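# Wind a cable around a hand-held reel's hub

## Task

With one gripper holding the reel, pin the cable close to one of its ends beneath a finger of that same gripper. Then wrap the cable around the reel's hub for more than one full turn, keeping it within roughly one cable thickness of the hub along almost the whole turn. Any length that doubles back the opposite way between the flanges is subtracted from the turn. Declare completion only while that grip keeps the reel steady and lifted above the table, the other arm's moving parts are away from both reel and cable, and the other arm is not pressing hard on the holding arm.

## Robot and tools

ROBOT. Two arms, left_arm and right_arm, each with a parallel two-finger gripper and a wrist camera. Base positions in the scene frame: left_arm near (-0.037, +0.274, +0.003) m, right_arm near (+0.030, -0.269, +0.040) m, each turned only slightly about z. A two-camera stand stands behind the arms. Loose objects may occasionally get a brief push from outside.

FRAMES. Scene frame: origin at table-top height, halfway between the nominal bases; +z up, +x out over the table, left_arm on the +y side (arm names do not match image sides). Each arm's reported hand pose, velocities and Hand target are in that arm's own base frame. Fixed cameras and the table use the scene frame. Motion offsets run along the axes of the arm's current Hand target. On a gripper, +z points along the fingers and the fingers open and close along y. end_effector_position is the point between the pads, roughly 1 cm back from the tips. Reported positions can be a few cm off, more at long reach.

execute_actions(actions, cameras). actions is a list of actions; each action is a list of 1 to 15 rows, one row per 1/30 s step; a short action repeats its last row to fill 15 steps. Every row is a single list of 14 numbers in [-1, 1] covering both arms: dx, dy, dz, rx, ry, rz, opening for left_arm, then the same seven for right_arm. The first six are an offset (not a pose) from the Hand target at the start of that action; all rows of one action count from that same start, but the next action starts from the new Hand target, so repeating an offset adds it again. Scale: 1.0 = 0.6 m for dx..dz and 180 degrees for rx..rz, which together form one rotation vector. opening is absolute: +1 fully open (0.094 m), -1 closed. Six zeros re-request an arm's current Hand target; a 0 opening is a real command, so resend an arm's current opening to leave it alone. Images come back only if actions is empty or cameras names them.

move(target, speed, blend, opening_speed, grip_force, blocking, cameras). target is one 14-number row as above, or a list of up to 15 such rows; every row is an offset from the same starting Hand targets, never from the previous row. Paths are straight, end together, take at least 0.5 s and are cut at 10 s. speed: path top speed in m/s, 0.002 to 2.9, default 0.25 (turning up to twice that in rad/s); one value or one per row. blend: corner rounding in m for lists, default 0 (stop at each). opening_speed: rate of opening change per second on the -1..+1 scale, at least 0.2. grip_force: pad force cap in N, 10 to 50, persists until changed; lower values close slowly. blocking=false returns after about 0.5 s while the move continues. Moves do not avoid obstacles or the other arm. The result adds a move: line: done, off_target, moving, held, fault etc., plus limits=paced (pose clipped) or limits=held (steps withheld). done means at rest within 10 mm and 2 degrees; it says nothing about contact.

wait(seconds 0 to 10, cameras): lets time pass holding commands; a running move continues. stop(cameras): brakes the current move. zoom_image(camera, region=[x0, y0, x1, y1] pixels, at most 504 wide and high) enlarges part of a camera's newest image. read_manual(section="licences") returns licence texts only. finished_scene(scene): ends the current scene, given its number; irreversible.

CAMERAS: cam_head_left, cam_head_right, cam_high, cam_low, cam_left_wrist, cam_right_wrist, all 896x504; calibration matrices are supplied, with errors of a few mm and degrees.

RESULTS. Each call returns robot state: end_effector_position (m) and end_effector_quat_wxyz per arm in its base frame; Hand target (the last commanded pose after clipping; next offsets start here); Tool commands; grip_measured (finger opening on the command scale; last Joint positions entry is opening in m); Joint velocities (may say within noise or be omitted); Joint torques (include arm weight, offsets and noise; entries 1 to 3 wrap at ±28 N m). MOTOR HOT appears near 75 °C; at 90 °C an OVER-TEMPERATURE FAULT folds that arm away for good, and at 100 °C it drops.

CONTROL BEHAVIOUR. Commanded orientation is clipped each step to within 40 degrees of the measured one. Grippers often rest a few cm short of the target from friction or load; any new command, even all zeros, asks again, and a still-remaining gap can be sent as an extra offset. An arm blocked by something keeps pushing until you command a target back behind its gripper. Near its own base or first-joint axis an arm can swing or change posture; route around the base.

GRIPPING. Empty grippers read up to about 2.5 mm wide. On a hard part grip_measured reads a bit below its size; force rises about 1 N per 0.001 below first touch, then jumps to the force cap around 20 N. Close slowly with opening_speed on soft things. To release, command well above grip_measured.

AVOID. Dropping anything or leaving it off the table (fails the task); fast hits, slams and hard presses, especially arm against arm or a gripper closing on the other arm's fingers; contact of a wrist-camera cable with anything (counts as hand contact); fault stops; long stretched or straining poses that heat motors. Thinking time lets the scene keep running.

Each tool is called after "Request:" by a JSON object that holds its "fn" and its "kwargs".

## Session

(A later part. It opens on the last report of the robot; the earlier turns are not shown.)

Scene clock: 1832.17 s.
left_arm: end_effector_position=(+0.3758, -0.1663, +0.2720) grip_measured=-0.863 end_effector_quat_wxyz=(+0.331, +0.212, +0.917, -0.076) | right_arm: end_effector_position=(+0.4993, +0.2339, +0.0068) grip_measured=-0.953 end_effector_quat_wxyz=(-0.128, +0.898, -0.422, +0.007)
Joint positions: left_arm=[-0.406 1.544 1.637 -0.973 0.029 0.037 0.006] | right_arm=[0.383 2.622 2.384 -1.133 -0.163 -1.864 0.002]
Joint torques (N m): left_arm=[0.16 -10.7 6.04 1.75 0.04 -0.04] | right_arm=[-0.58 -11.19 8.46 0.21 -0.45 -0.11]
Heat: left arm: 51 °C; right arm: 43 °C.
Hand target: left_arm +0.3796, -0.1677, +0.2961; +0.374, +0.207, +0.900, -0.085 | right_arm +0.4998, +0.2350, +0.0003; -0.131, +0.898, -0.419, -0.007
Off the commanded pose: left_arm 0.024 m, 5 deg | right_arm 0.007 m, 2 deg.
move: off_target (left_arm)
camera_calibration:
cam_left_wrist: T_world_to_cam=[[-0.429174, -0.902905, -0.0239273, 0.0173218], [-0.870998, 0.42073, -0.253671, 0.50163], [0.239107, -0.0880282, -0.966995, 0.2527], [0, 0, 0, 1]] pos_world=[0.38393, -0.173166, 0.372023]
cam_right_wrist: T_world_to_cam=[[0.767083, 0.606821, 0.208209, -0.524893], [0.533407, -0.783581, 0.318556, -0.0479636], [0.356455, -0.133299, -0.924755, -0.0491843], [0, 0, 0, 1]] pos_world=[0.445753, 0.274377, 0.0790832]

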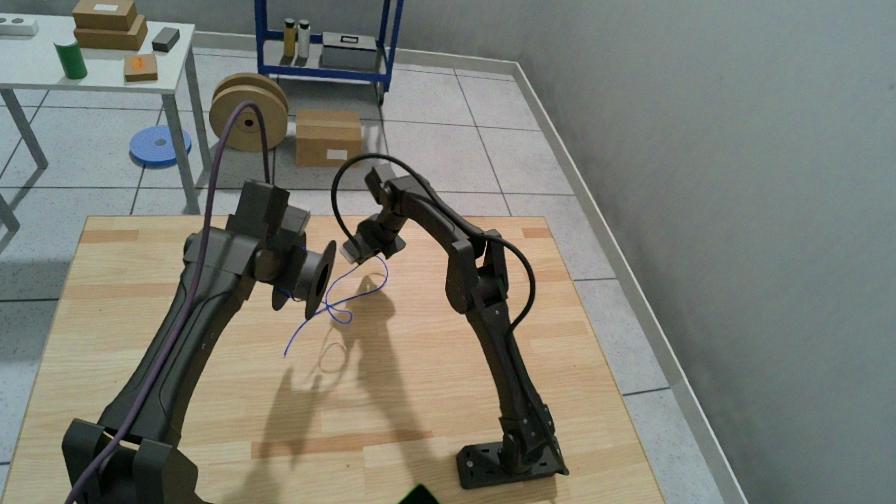

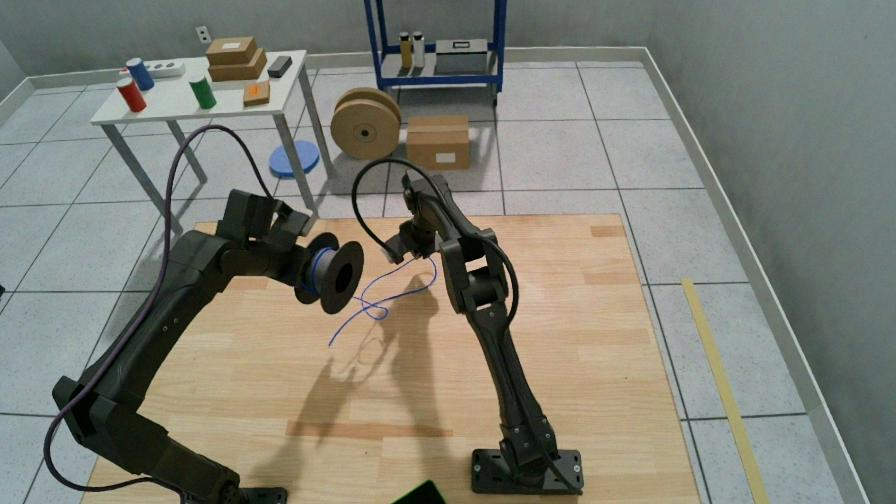

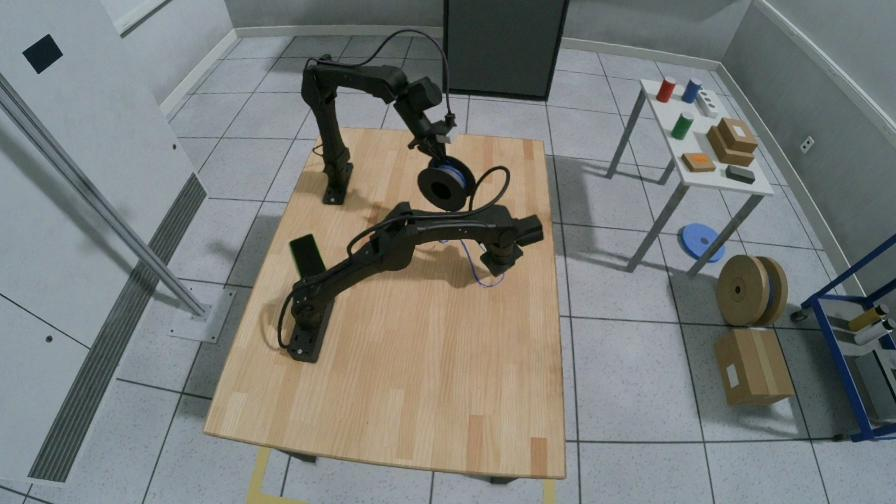

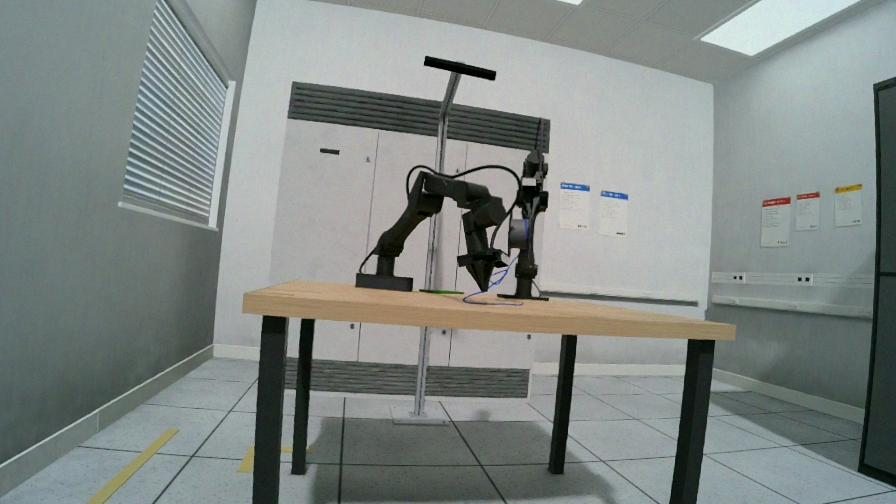

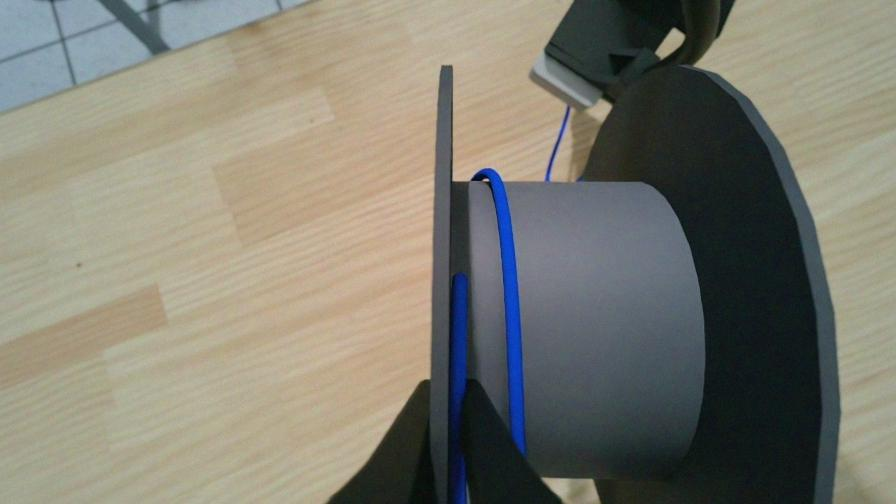

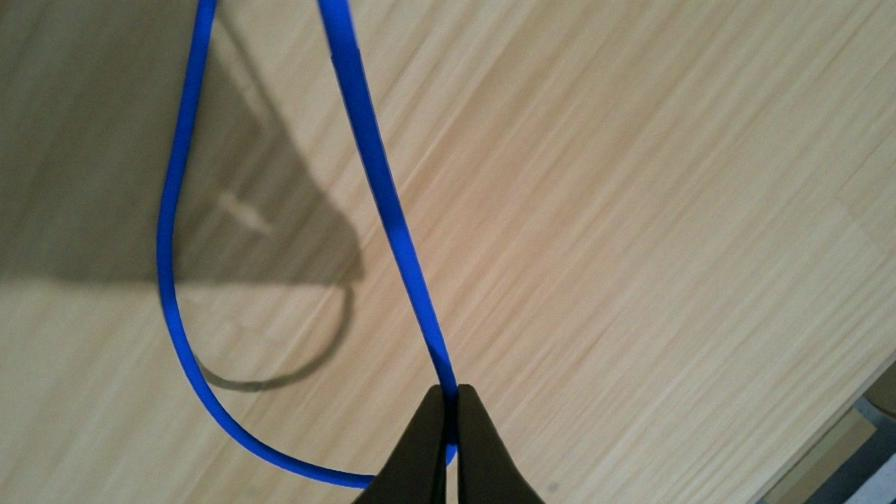

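Request:
{"fn": "move", "kwargs": {"target": [-0.1155,0,-0.1625,0,0,0,-1,0.073,-0.0475,0.002,0,0,0,-1], "speed": 0.1, "cameras": ["all"]}}

Request:
{"fn": "zoom_image", "kwargs": {"camera": "cam_head_left", "region": [250, 190, 430, 370]}}

Request:
{"fn": "zoom_image", "kwargs": {"camera": "cam_low", "region": [450, 150, 610, 320]}}

Scene clock: 1849.10 s.
left_arm: end_effector_position=(+0.3579, -0.1586, +0.3977) grip_measured=-0.863 end_effector_quat_wxyz=(+0.348, +0.211, +0.910, -0.079) | right_arm: end_effector_position=(+0.5450, +0.2173, +0.0073) grip_measured=-0.953 end_effector_quat_wxyz=(-0.155, +0.891, -0.425, +0.035)
Joint positions: left_arm=[-0.406 1.819 2.562 -1.585 0.029 0.037 0.006] | right_arm=[0.325 2.86 2.836 -1.277 -0.174 -1.903 0.002]
Joint torques (N m): left_arm=[0.44 -7.09 7.35 1.47 0.07 -0.03] | right_arm=[-0.44 -11.77 8.27 0.64 -0.44 -0.13]
Heat: left arm: 51 °C; right arm: 45 °C.
Hand target: left_arm +0.3614, -0.1589, +0.4140; +0.374, +0.207, +0.900, -0.085 | right_arm +0.5498, +0.2198, +0.0004; -0.131, +0.898, -0.419, -0.007
Off the commanded pose: left_arm 0.017 m, 3 deg | right_arm 0.009 m, 6 deg.
elbow stopped short (right arm): the move would have taken joint 3 (elbow) straighter than the controller allows.
joint read past its limit (left arm) — joint 4 (wrist pitch), lower limit.
joint sent to its limit (left arm) — joint 4 (wrist pitch), lower limit. The joint targets still meet the commanded pose.
move: off_target (left_arm, right_arm)
camera_calibration:
cam_left_wrist: T_world_to_cam=[[-0.428334, -0.903264, -0.0253866, 0.0198592], [-0.861435, 0.41666, -0.290386, 0.52516], [0.272873, -0.102513, -0.956573, 0.360698], [0, 0, 0, 1]] pos_world=[0.362473, -0.163899, 0.498037]
cam_right_wrist: T_world_to_cam=[[0.760667, 0.585825, 0.279633, -0.542429], [0.495506, -0.802286, 0.332882, -0.0608682], [0.419356, -0.114653, -0.900553, -0.105767], [0, 0, 0, 1]] pos_world=[0.487122, 0.256808, 0.0766942]

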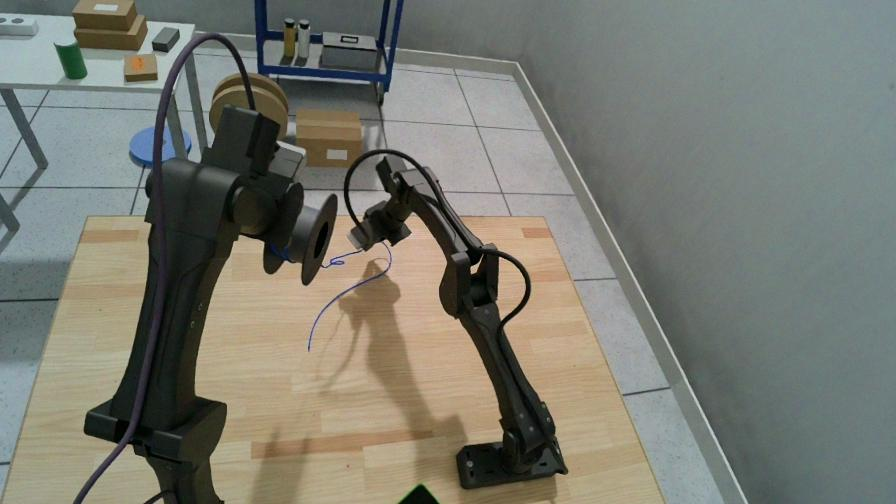

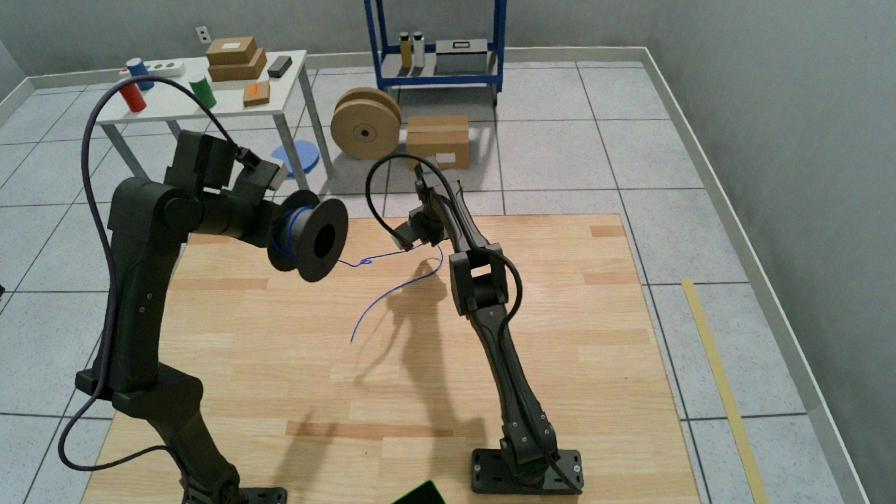

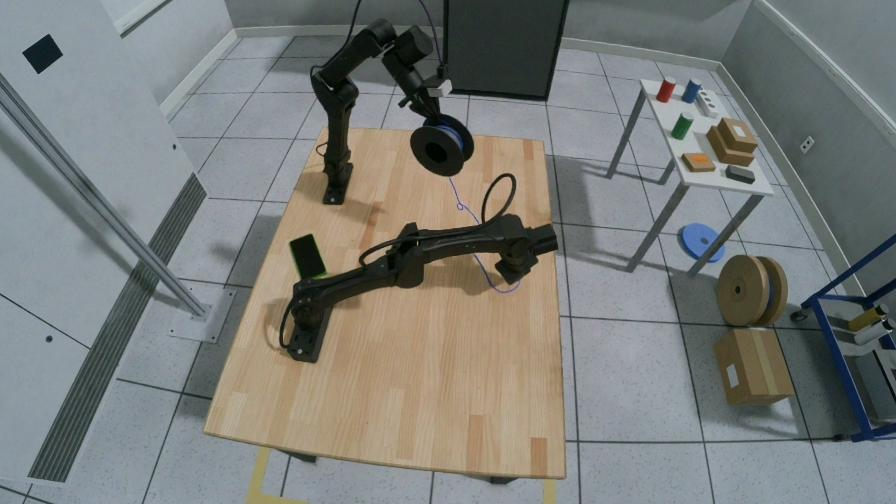

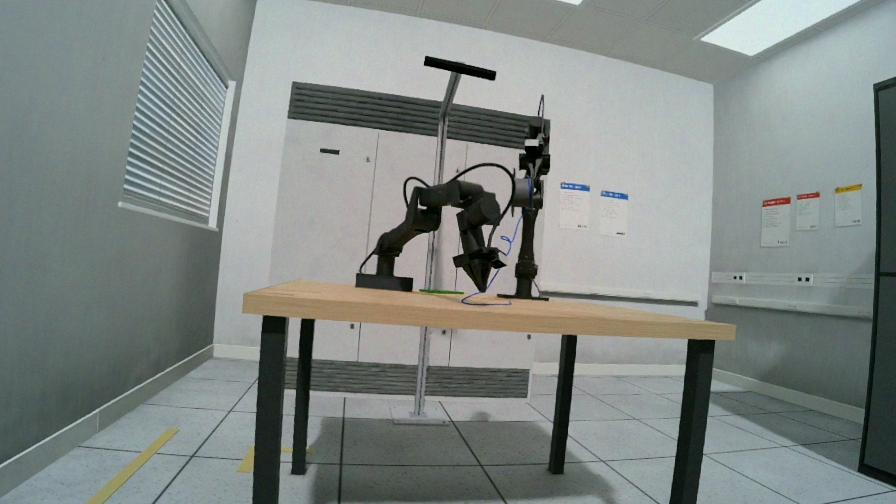

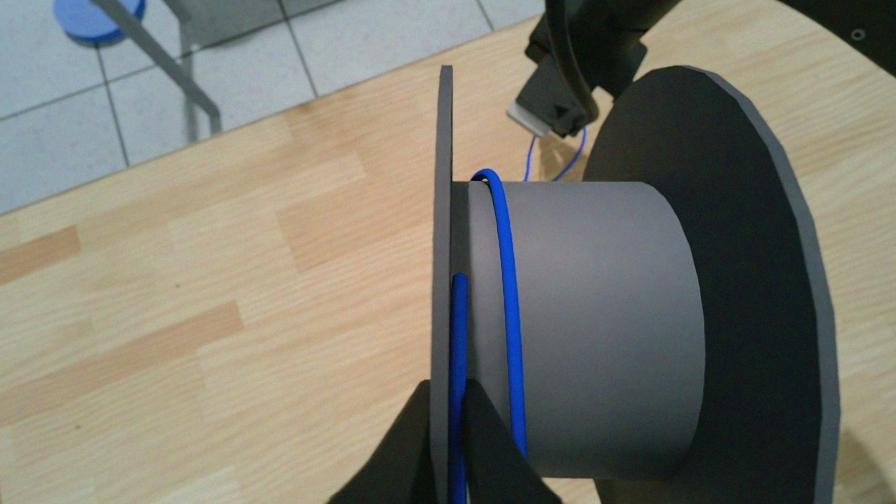

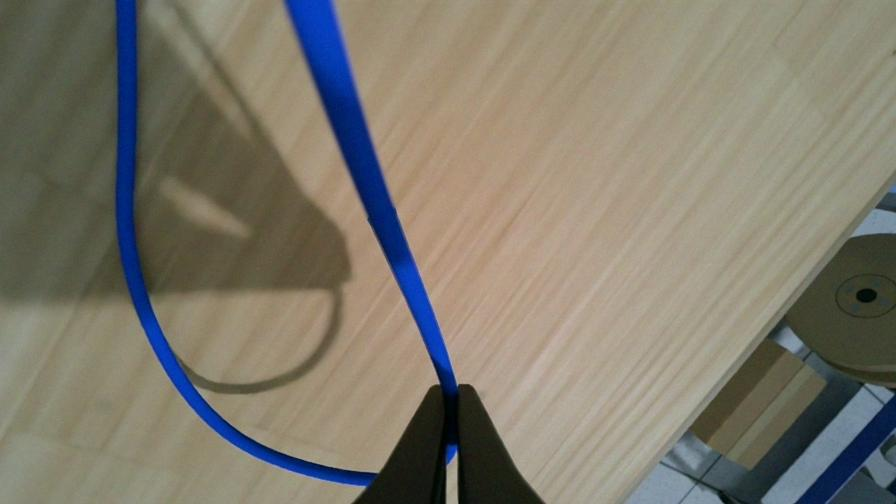

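Scaled by 2.800 from the camera's 896x504 image, which has a finer 1280x720 frame.

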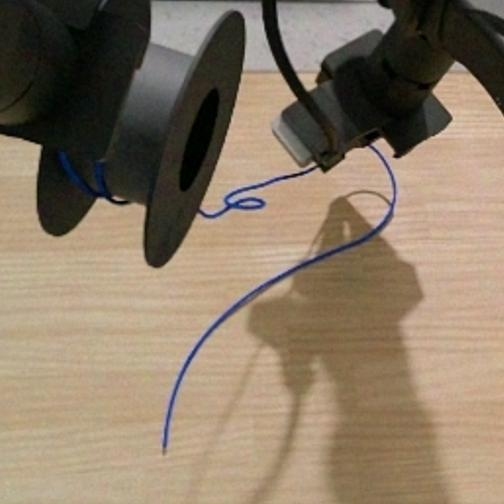

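Scaled by 2.965 from the camera's 896x504 image, which has a finer 1280x720 frame.

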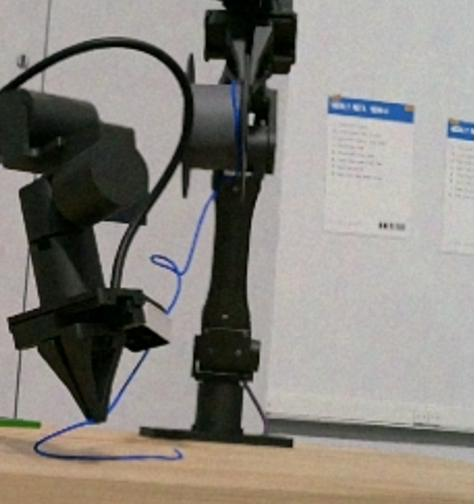

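Request:
{"fn": "move", "kwargs": {"target": [0,0,0,0,0,0,-1,0.083,-0.035,0.032,0.1472,-0.0783,0,-1], "speed": 0.06, "cameras": ["cam_head_left","cam_low","cam_left_wrist","cam_right_wrist"]}}

Request:
{"fn": "zoom_image", "kwargs": {"camera": "cam_head_left", "region": [250, 190, 430, 370]}}

Request:
{"fn": "zoom_image", "kwargs": {"camera": "cam_low", "region": [450, 150, 610, 320]}}

Scene clock: 1869.23 s.
left_arm: end_effector_position=(+0.3579, -0.1586, +0.3977) grip_measured=-0.863 end_effector_quat_wxyz=(+0.348, +0.211, +0.910, -0.079) | right_arm: end_effector_position=(+0.6021, +0.1991, -0.0066) grip_measured=-0.953 end_effector_quat_wxyz=(-0.375, +0.840, -0.392, -0.004)
Joint positions: left_arm=[-0.406 1.819 2.562 -1.585 0.029 0.037 0.006] | right_arm=[0.151 2.841 2.555 -0.799 -0.623 -1.959 0.002]
Joint torques (N m): left_arm=[0.44 -7.04 7.38 1.47 0.07 -0.02] | right_arm=[-0.62 -12.37 6.42 0.94 -0.74 0]
Heat: left arm: 50 °C; right arm: 45 °C.
Hand target: left_arm +0.3614, -0.1589, +0.4140; +0.374, +0.207, +0.900, -0.085 | right_arm +0.5999, +0.1999, -0.0193; -0.383, +0.837, -0.391, -0.020
Off the commanded pose: left_arm 0.017 m, 3 deg | right_arm 0.013 m, 2 deg.
joint read past its limit (left arm) — joint 4 (wrist pitch), lower limit.
joint sent to its limit (left arm) — joint 4 (wrist pitch), lower limit. The joint targets still meet the commanded pose.
move: off_target (left_arm, right_arm)
camera_calibration:
cam_left_wrist: T_world_to_cam=[[-0.428334, -0.903264, -0.0253866, 0.0198592], [-0.861435, 0.41666, -0.290386, 0.52516], [0.272873, -0.102513, -0.956573, 0.360698], [0, 0, 0, 1]] pos_world=[0.362473, -0.163899, 0.498037]
cam_right_wrist: T_world_to_cam=[[0.678323, 0.418893, 0.603661, -0.486402], [0.508441, -0.860706, 0.0259356, -0.0972809], [0.530439, 0.289334, -0.796819, -0.290998], [0, 0, 0, 1]] pos_world=[0.533756, 0.204216, 0.0642724]
Images, in order (width x height): cam_head_left 896x504, cam_low 896x504, cam_left_wrist 896x504, cam_right_wrist 896x504.

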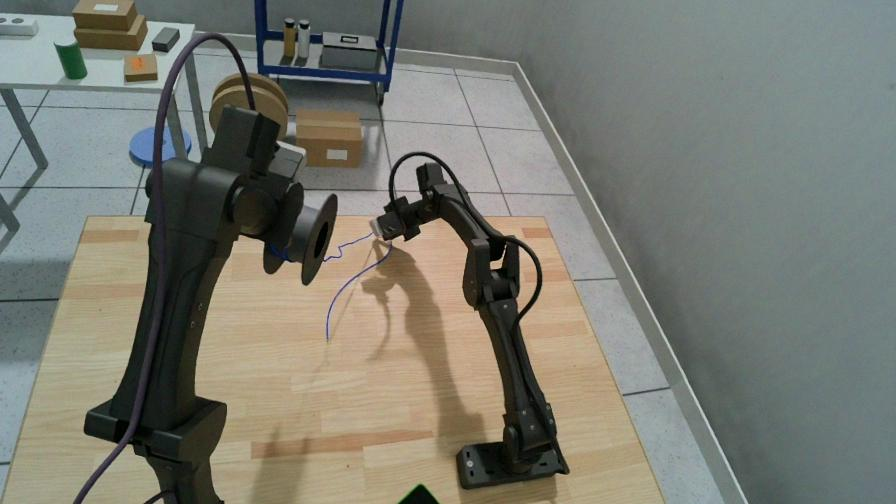

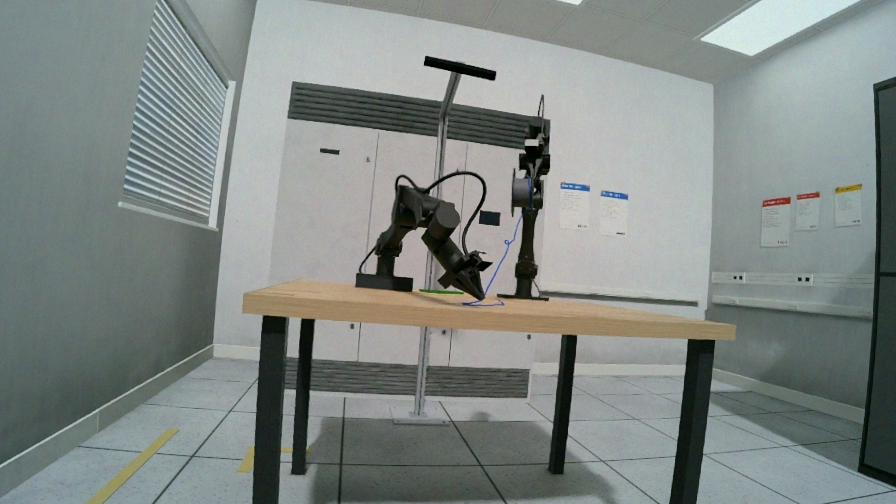

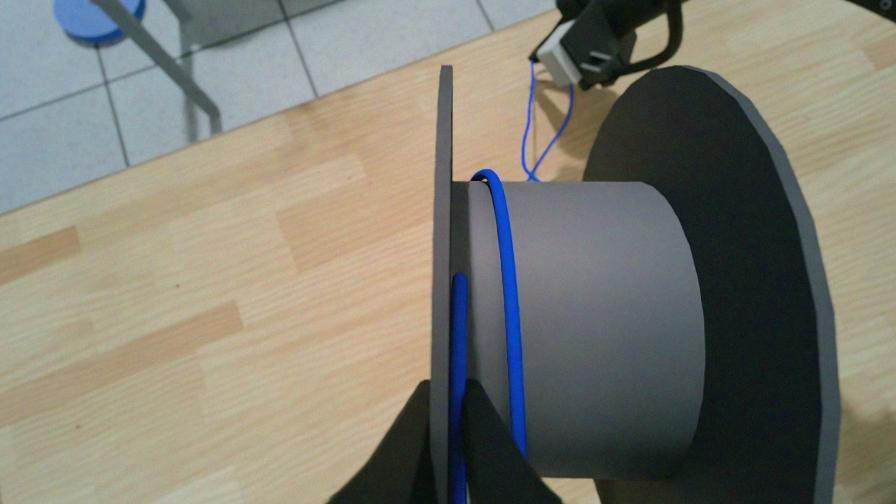

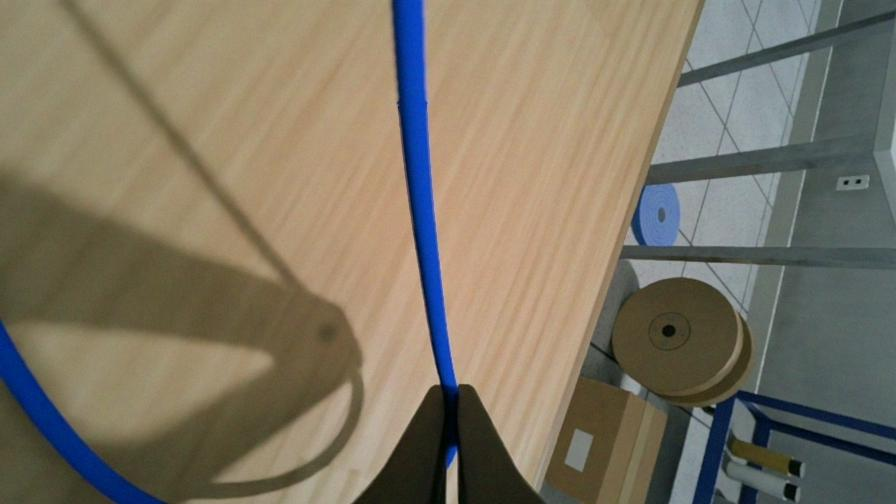

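Scaled by 2.800 from the camera's 896x504 image, which has a finer 1280x720 frame.

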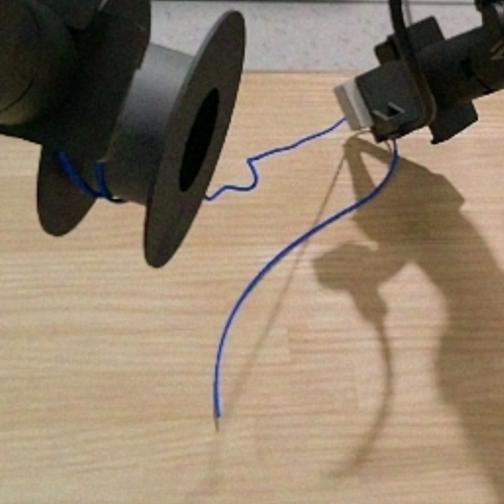

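Scaled by 2.965 from the camera's 896x504 image, which has a finer 1280x720 frame.

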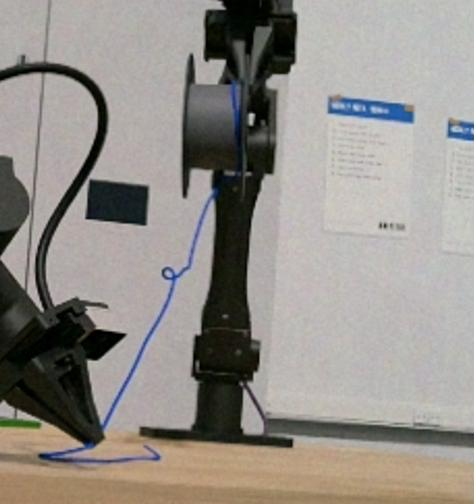

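Request:
{"fn": "move", "kwargs": {"target": [0,0,0,0,0,0,-1,0.043,-0.0246,0.0015,0,0,0,-1], "speed": 0.05, "cameras": ["cam_low","cam_left_wrist"]}}

Request:
{"fn": "zoom_image", "kwargs": {"camera": "cam_low", "region": [480, 180, 550, 260]}}

Scene clock: 1875.33 s.
left_arm: end_effector_position=(+0.3579, -0.1586, +0.3977) grip_measured=-0.863 end_effector_quat_wxyz=(+0.348, +0.211, +0.910, -0.079) | right_arm: end_effector_position=(+0.6271, +0.1924, -0.0115) grip_measured=-0.953 end_effector_quat_wxyz=(-0.394, +0.831, -0.392, +0.022)
Joint positions: left_arm=[-0.406 1.819 2.562 -1.585 0.029 0.037 0.006] | right_arm=[0.134 3.005 2.834 -0.845 -0.626 -1.942 0.002]
Joint torques (N m): left_arm=[0.44 -7.05 7.38 1.47 0.07 -0.02] | right_arm=[-0.73 -12.38 8.96 0.86 -0.58 0.13]
Heat: left arm: 50 °C; right arm: 45 °C.
Hand target: left_arm +0.3614, -0.1589, +0.4140; +0.374, +0.207, +0.900, -0.085 | right_arm +0.6278, +0.1902, -0.0195; -0.383, +0.837, -0.390, -0.020
Off the commanded pose: left_arm 0.017 m, 3 deg | right_arm 0.008 m, 5 deg.
elbow stopped short (right arm): the move would have taken joint 3 (elbow) straighter than the controller allows.
joint read past its limit (left arm) — joint 4 (wrist pitch), lower limit.
joint sent to its limit (left arm) — joint 4 (wrist pitch), lower limit. The joint targets still meet the commanded pose.
move: off_target (left_arm, right_arm)
camera_calibration:
cam_left_wrist: T_world_to_cam=[[-0.428334, -0.903264, -0.0253866, 0.0198592], [-0.861435, 0.41666, -0.290386, 0.52516], [0.272873, -0.102513, -0.956573, 0.360698], [0, 0, 0, 1]] pos_world=[0.362473, -0.163899, 0.498037]
Images, in order (width x height): cam_low 896x504, cam_left_wrist 896x504.

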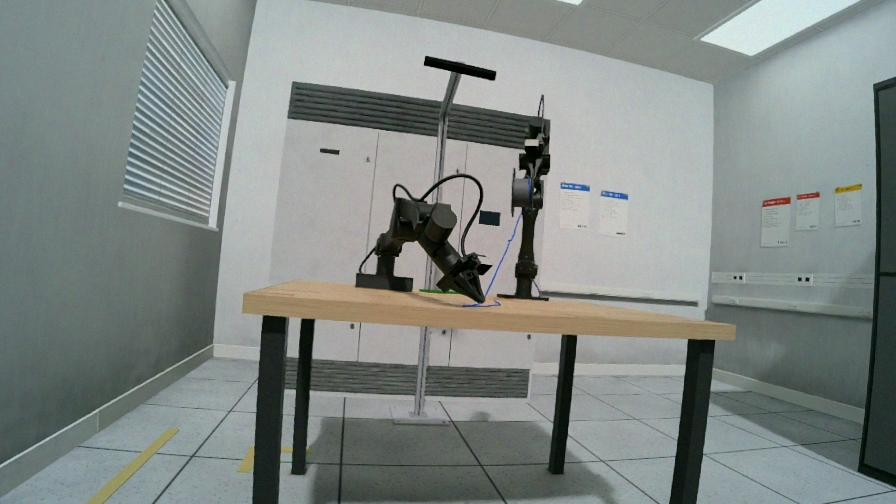

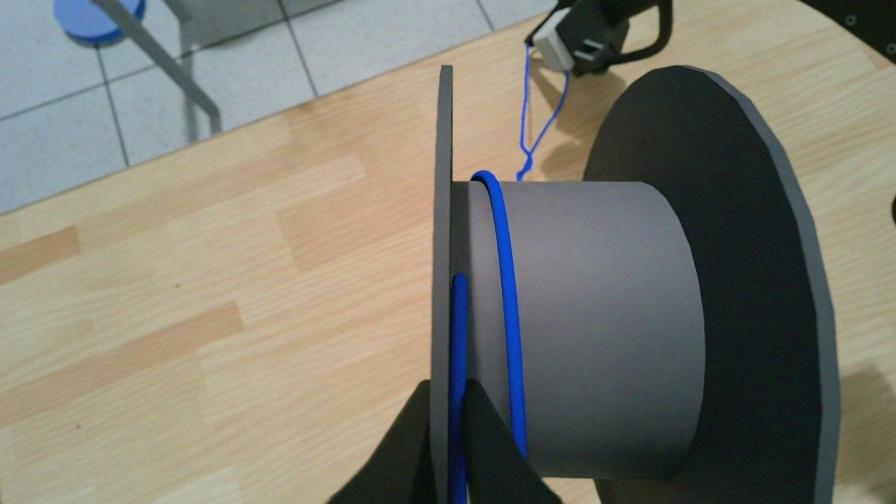

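Scaled by 6.300 from the camera's 896x504 image, which has a finer 1280x720 frame.

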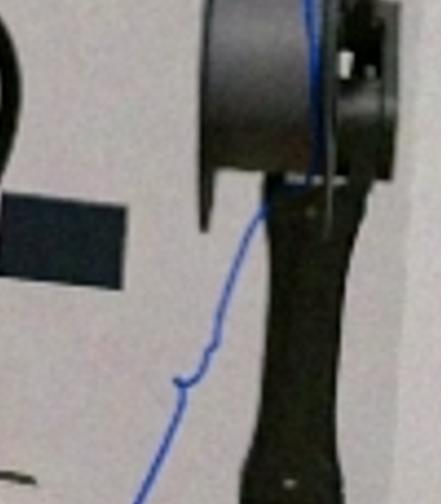

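Request:
{"fn": "move", "kwargs": {"target": [0,0,0,0,0,0,-1,0,0,0,0,0,0,-0.6], "opening_speed": 0.5}}

Request:
{"fn": "move", "kwargs": {"target": [0,0,0,0,0,0,-1,0,0,-0.13,0,0,0,-0.6], "speed": 0.12, "cameras": ["all"]}}

Scene clock: 1884.03 s.
left_arm: end_effector_position=(+0.3579, -0.1586, +0.3977) grip_measured=-0.863 end_effector_quat_wxyz=(+0.348, +0.211, +0.910, -0.079) | right_arm: end_effector_position=(+0.6271, +0.1924, -0.0115) grip_measured=-0.601 end_effector_quat_wxyz=(-0.394, +0.831, -0.392, +0.022)
Joint positions: left_arm=[-0.406 1.819 2.562 -1.585 0.029 0.037 0.006] | right_arm=[0.134 3.005 2.834 -0.845 -0.626 -1.941 0.019]
Joint torques (N m): left_arm=[0.44 -7.04 7.38 1.47 0.06 -0.02] | right_arm=[-0.7 -12.38 8.91 0.87 -0.63 0.17]
Heat: left arm: 50 °C; right arm: 45 °C.
Hand target: left_arm +0.3614, -0.1589, +0.4140; +0.374, +0.207, +0.900, -0.085 | right_arm +0.6278, +0.1902, -0.0195; -0.383, +0.837, -0.390, -0.020
Off the commanded pose: left_arm 0.017 m, 3 deg | right_arm 0.008 m, 5 deg.
elbow stopped short (right arm): the move would have taken joint 3 (elbow) straighter than the controller allows.
joint read past its limit (left arm) — joint 4 (wrist pitch), lower limit.
joint sent to its limit (left arm) — joint 4 (wrist pitch), lower limit. The joint targets still meet the commanded pose.
move: off_target (left_arm, right_arm)

Scene clock: 1885.47 s.
left_arm: end_effector_position=(+0.3579, -0.1586, +0.3977) grip_measured=-0.863 end_effector_quat_wxyz=(+0.348, +0.211, +0.910, -0.079) | right_arm: end_effector_position=(+0.5989, +0.1385, -0.0197) grip_measured=-0.601 end_effector_quat_wxyz=(-0.361, +0.836, -0.413, -0.034)
Joint positions: left_arm=[-0.406 1.819 2.562 -1.585 0.029 0.037 0.006] | right_arm=[0.043 2.993 2.838 -1.069 -0.669 -2.06 0.019]
Joint torques (N m): left_arm=[0.43 -7.04 7.38 1.47 0.06 -0.02] | right_arm=[-0.58 -21.14 8.24 0.26 -0.7 -0.04]
Heat: left arm: 50 °C; right arm: 45 °C.
Hand target: left_arm +0.3614, -0.1589, +0.4140; +0.374, +0.207, +0.900, -0.085 | right_arm +0.6072, +0.1388, +0.0357; -0.383, +0.837, -0.391, -0.020
Off the commanded pose: left_arm 0.017 m, 3 deg | right_arm 0.056 m, 4 deg.
elbow stopped short (right arm): the move would have taken joint 3 (elbow) straighter than the controller allows.
joint read past its limit (left arm) — joint 4 (wrist pitch), lower limit.
joint sent to its limit (left arm) — joint 4 (wrist pitch), lower limit. The joint targets still meet the commanded pose.
move: off_target (left_arm, right_arm)
camera_calibration:
cam_left_wrist: T_world_to_cam=[[-0.428334, -0.903264, -0.0253866, 0.0198592], [-0.861435, 0.41666, -0.290386, 0.52516], [0.272873, -0.102513, -0.956573, 0.360698], [0, 0, 0, 1]] pos_world=[0.362473, -0.163899, 0.498037]
cam_right_wrist: T_world_to_cam=[[0.73018, 0.406478, 0.549193, -0.481374], [0.494871, -0.868839, -0.0148956, -0.139054], [0.471106, 0.282656, -0.835563, -0.246536], [0, 0, 0, 1]] pos_world=[0.536448, 0.144537, 0.0562992]

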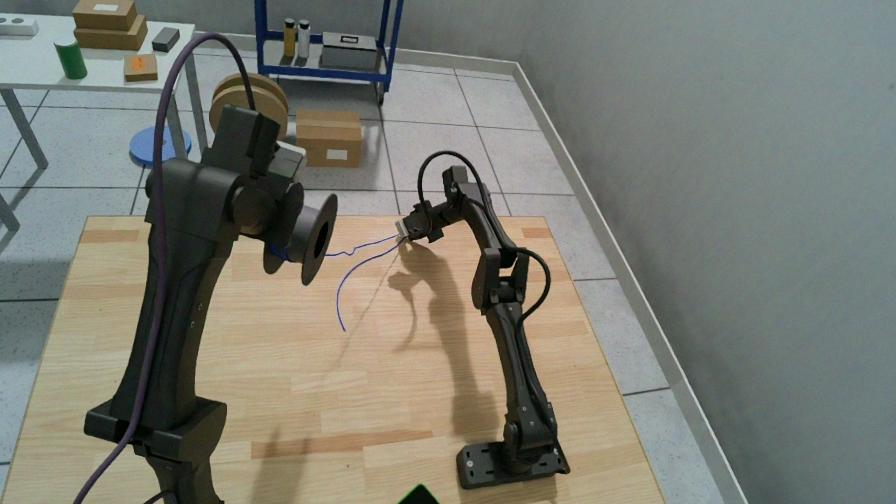

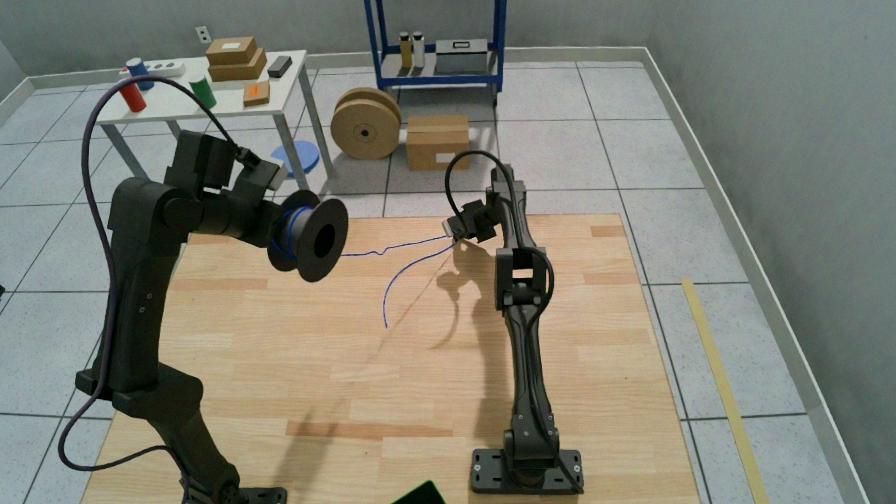

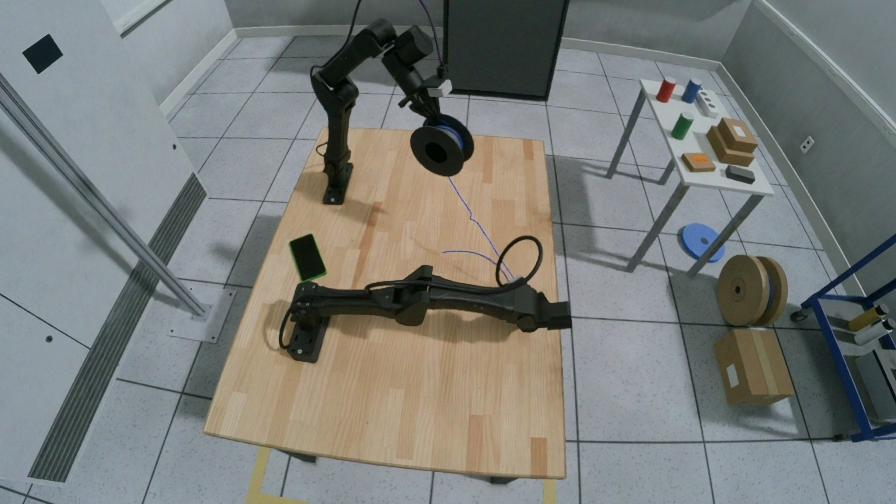

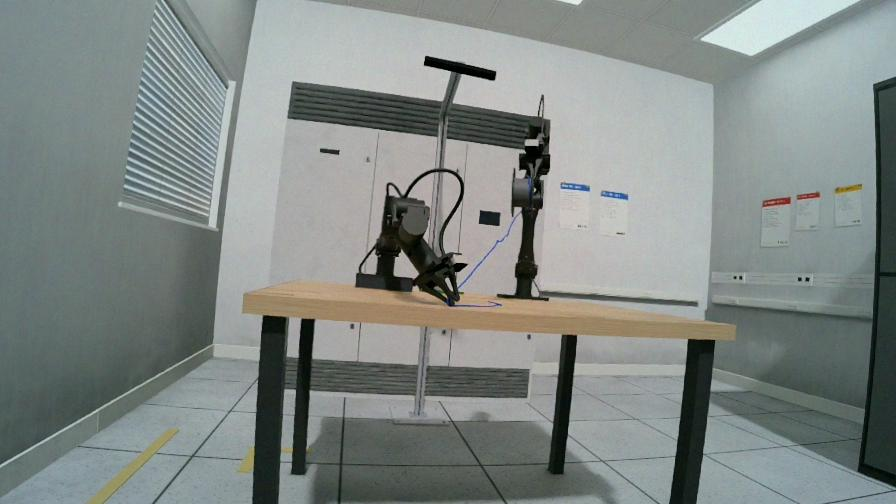

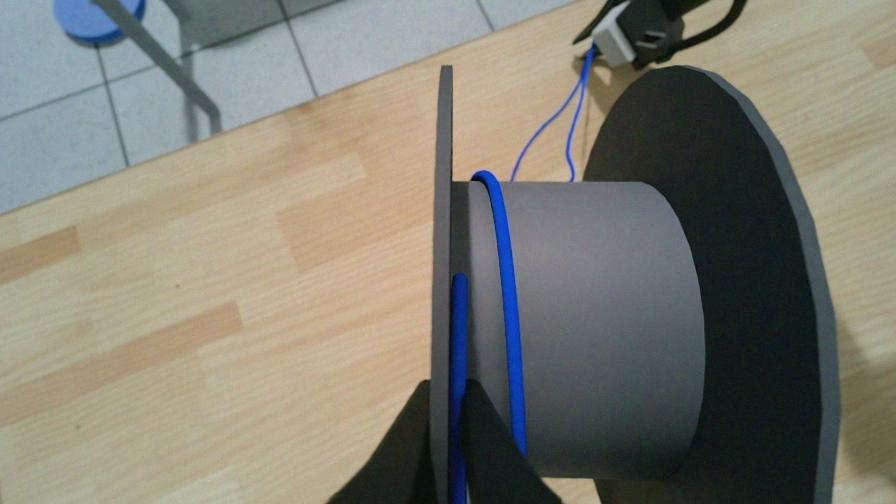

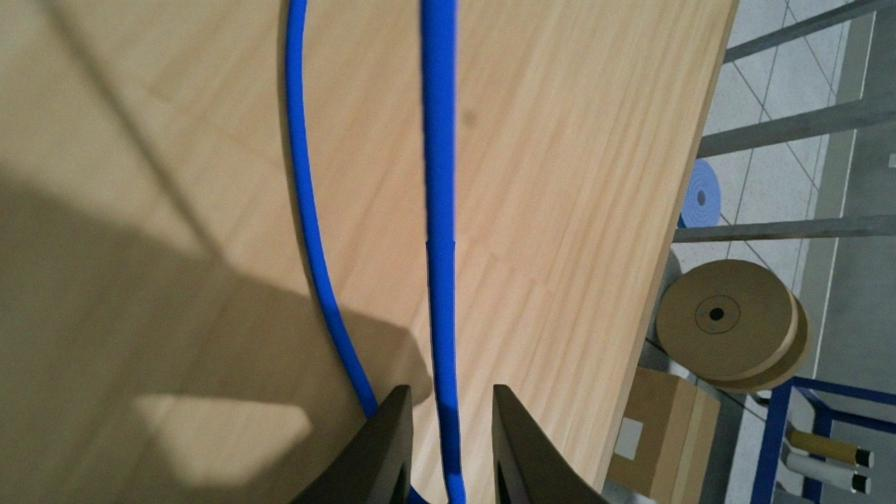

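Request:
{"fn": "move", "kwargs": {"target": [0,0,0,0,0,0,-1,-0.1395,0.0643,-0.145,0,0,0,-0.6], "speed": 0.15, "cameras": ["cam_head_left","cam_low","cam_left_wrist","cam_right_wrist"]}}

Scene clock: 1890.90 s.
left_arm: end_effector_position=(+0.3579, -0.1586, +0.3977) grip_measured=-0.863 end_effector_quat_wxyz=(+0.348, +0.211, +0.910, -0.079) | right_arm: end_effector_position=(+0.4996, +0.1177, +0.0753) grip_measured=-0.601 end_effector_quat_wxyz=(-0.359, +0.834, -0.418, -0.027)
Joint positions: left_arm=[-0.406 1.819 2.562 -1.585 0.029 0.037 0.006] | right_arm=[0.01 2.239 1.797 -0.791 -0.667 -2.085 0.019]
Joint torques (N m): left_arm=[0.44 -7.05 7.39 1.47 0.06 -0.02] | right_arm=[-0.53 -15.47 5.63 0.66 -0.8 -0.06]
Heat: left arm: 50 °C; right arm: 47 °C.
Hand target: left_arm +0.3614, -0.1589, +0.4140; +0.374, +0.207, +0.900, -0.085 | right_arm +0.5003, +0.1197, +0.1008; -0.383, +0.837, -0.390, -0.020
Off the commanded pose: left_arm 0.017 m, 3 deg | right_arm 0.026 m, 4 deg.
joint read past its limit (left arm) — joint 4 (wrist pitch), lower limit.
joint sent to its limit (left arm) — joint 4 (wrist pitch), lower limit. The joint targets still meet the commanded pose.
joint sent to its limit (right arm) — joint 6 (wrist roll), lower limit. The joint targets still meet the commanded pose.
move: off_target (left_arm, right_arm)
camera_calibration:
cam_left_wrist: T_world_to_cam=[[-0.428334, -0.903264, -0.0253866, 0.0198592], [-0.861435, 0.41666, -0.290386, 0.52516], [0.272873, -0.102513, -0.956573, 0.360698], [0, 0, 0, 1]] pos_world=[0.362473, -0.163899, 0.498037]
cam_right_wrist: T_world_to_cam=[[0.732586, 0.4004, 0.550453, -0.453155], [0.482263, -0.876014, -0.00462097, -0.100162], [0.480354, 0.268848, -0.834853, -0.117478], [0, 0, 0, 1]] pos_world=[0.436711, 0.125283, 0.1509]
Images, in order (width x height): cam_head_left 896x504, cam_low 896x504, cam_left_wrist 896x504, cam_right_wrist 896x504.

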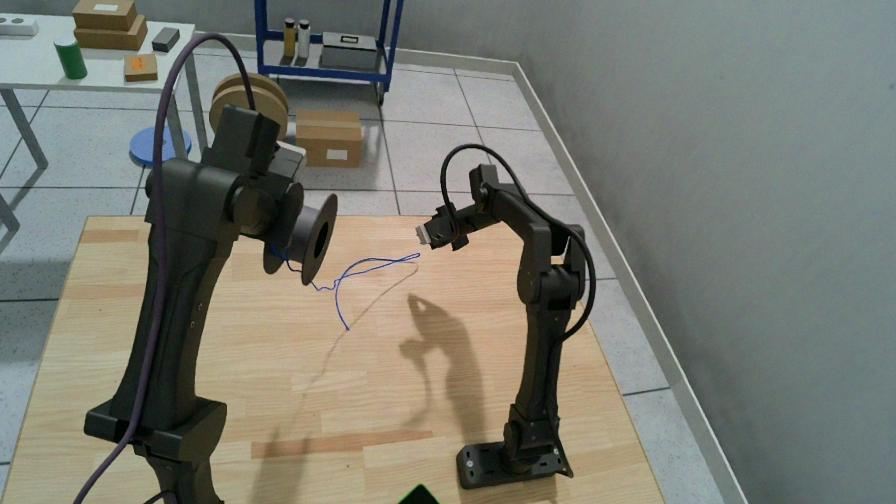

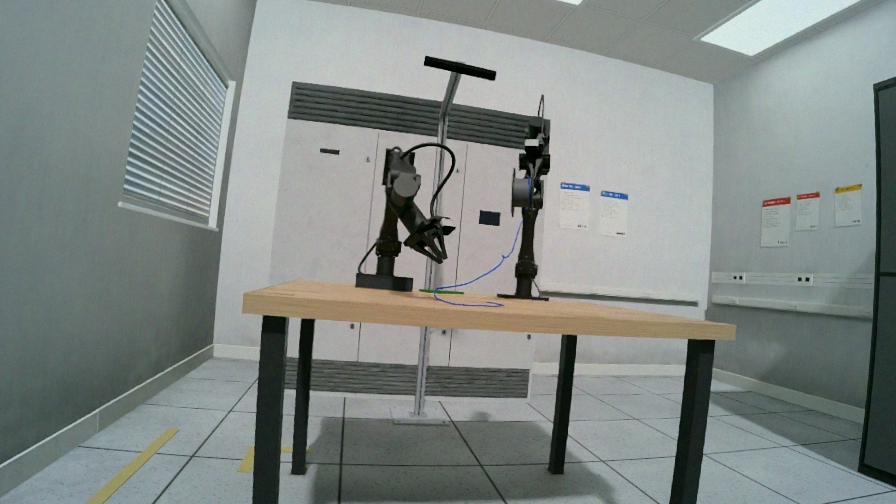

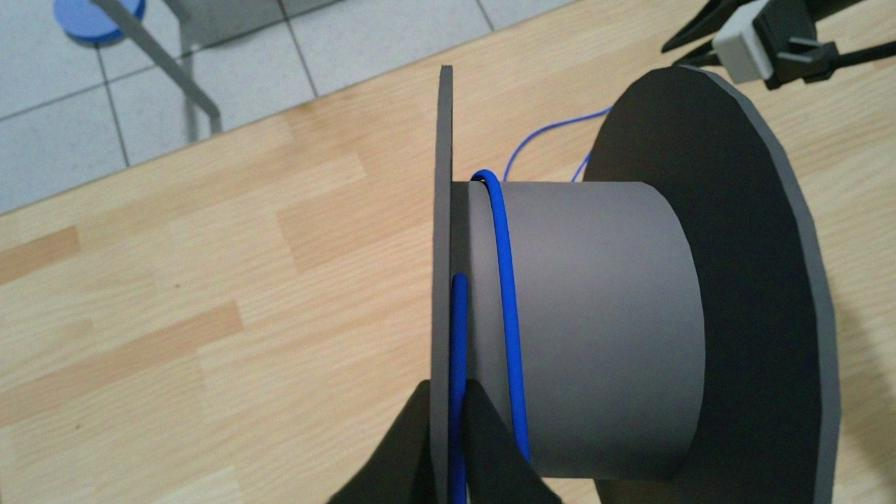

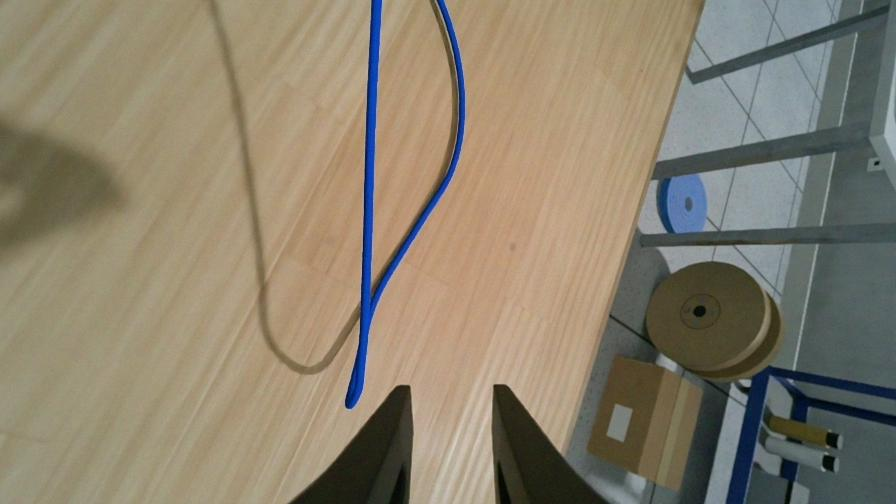

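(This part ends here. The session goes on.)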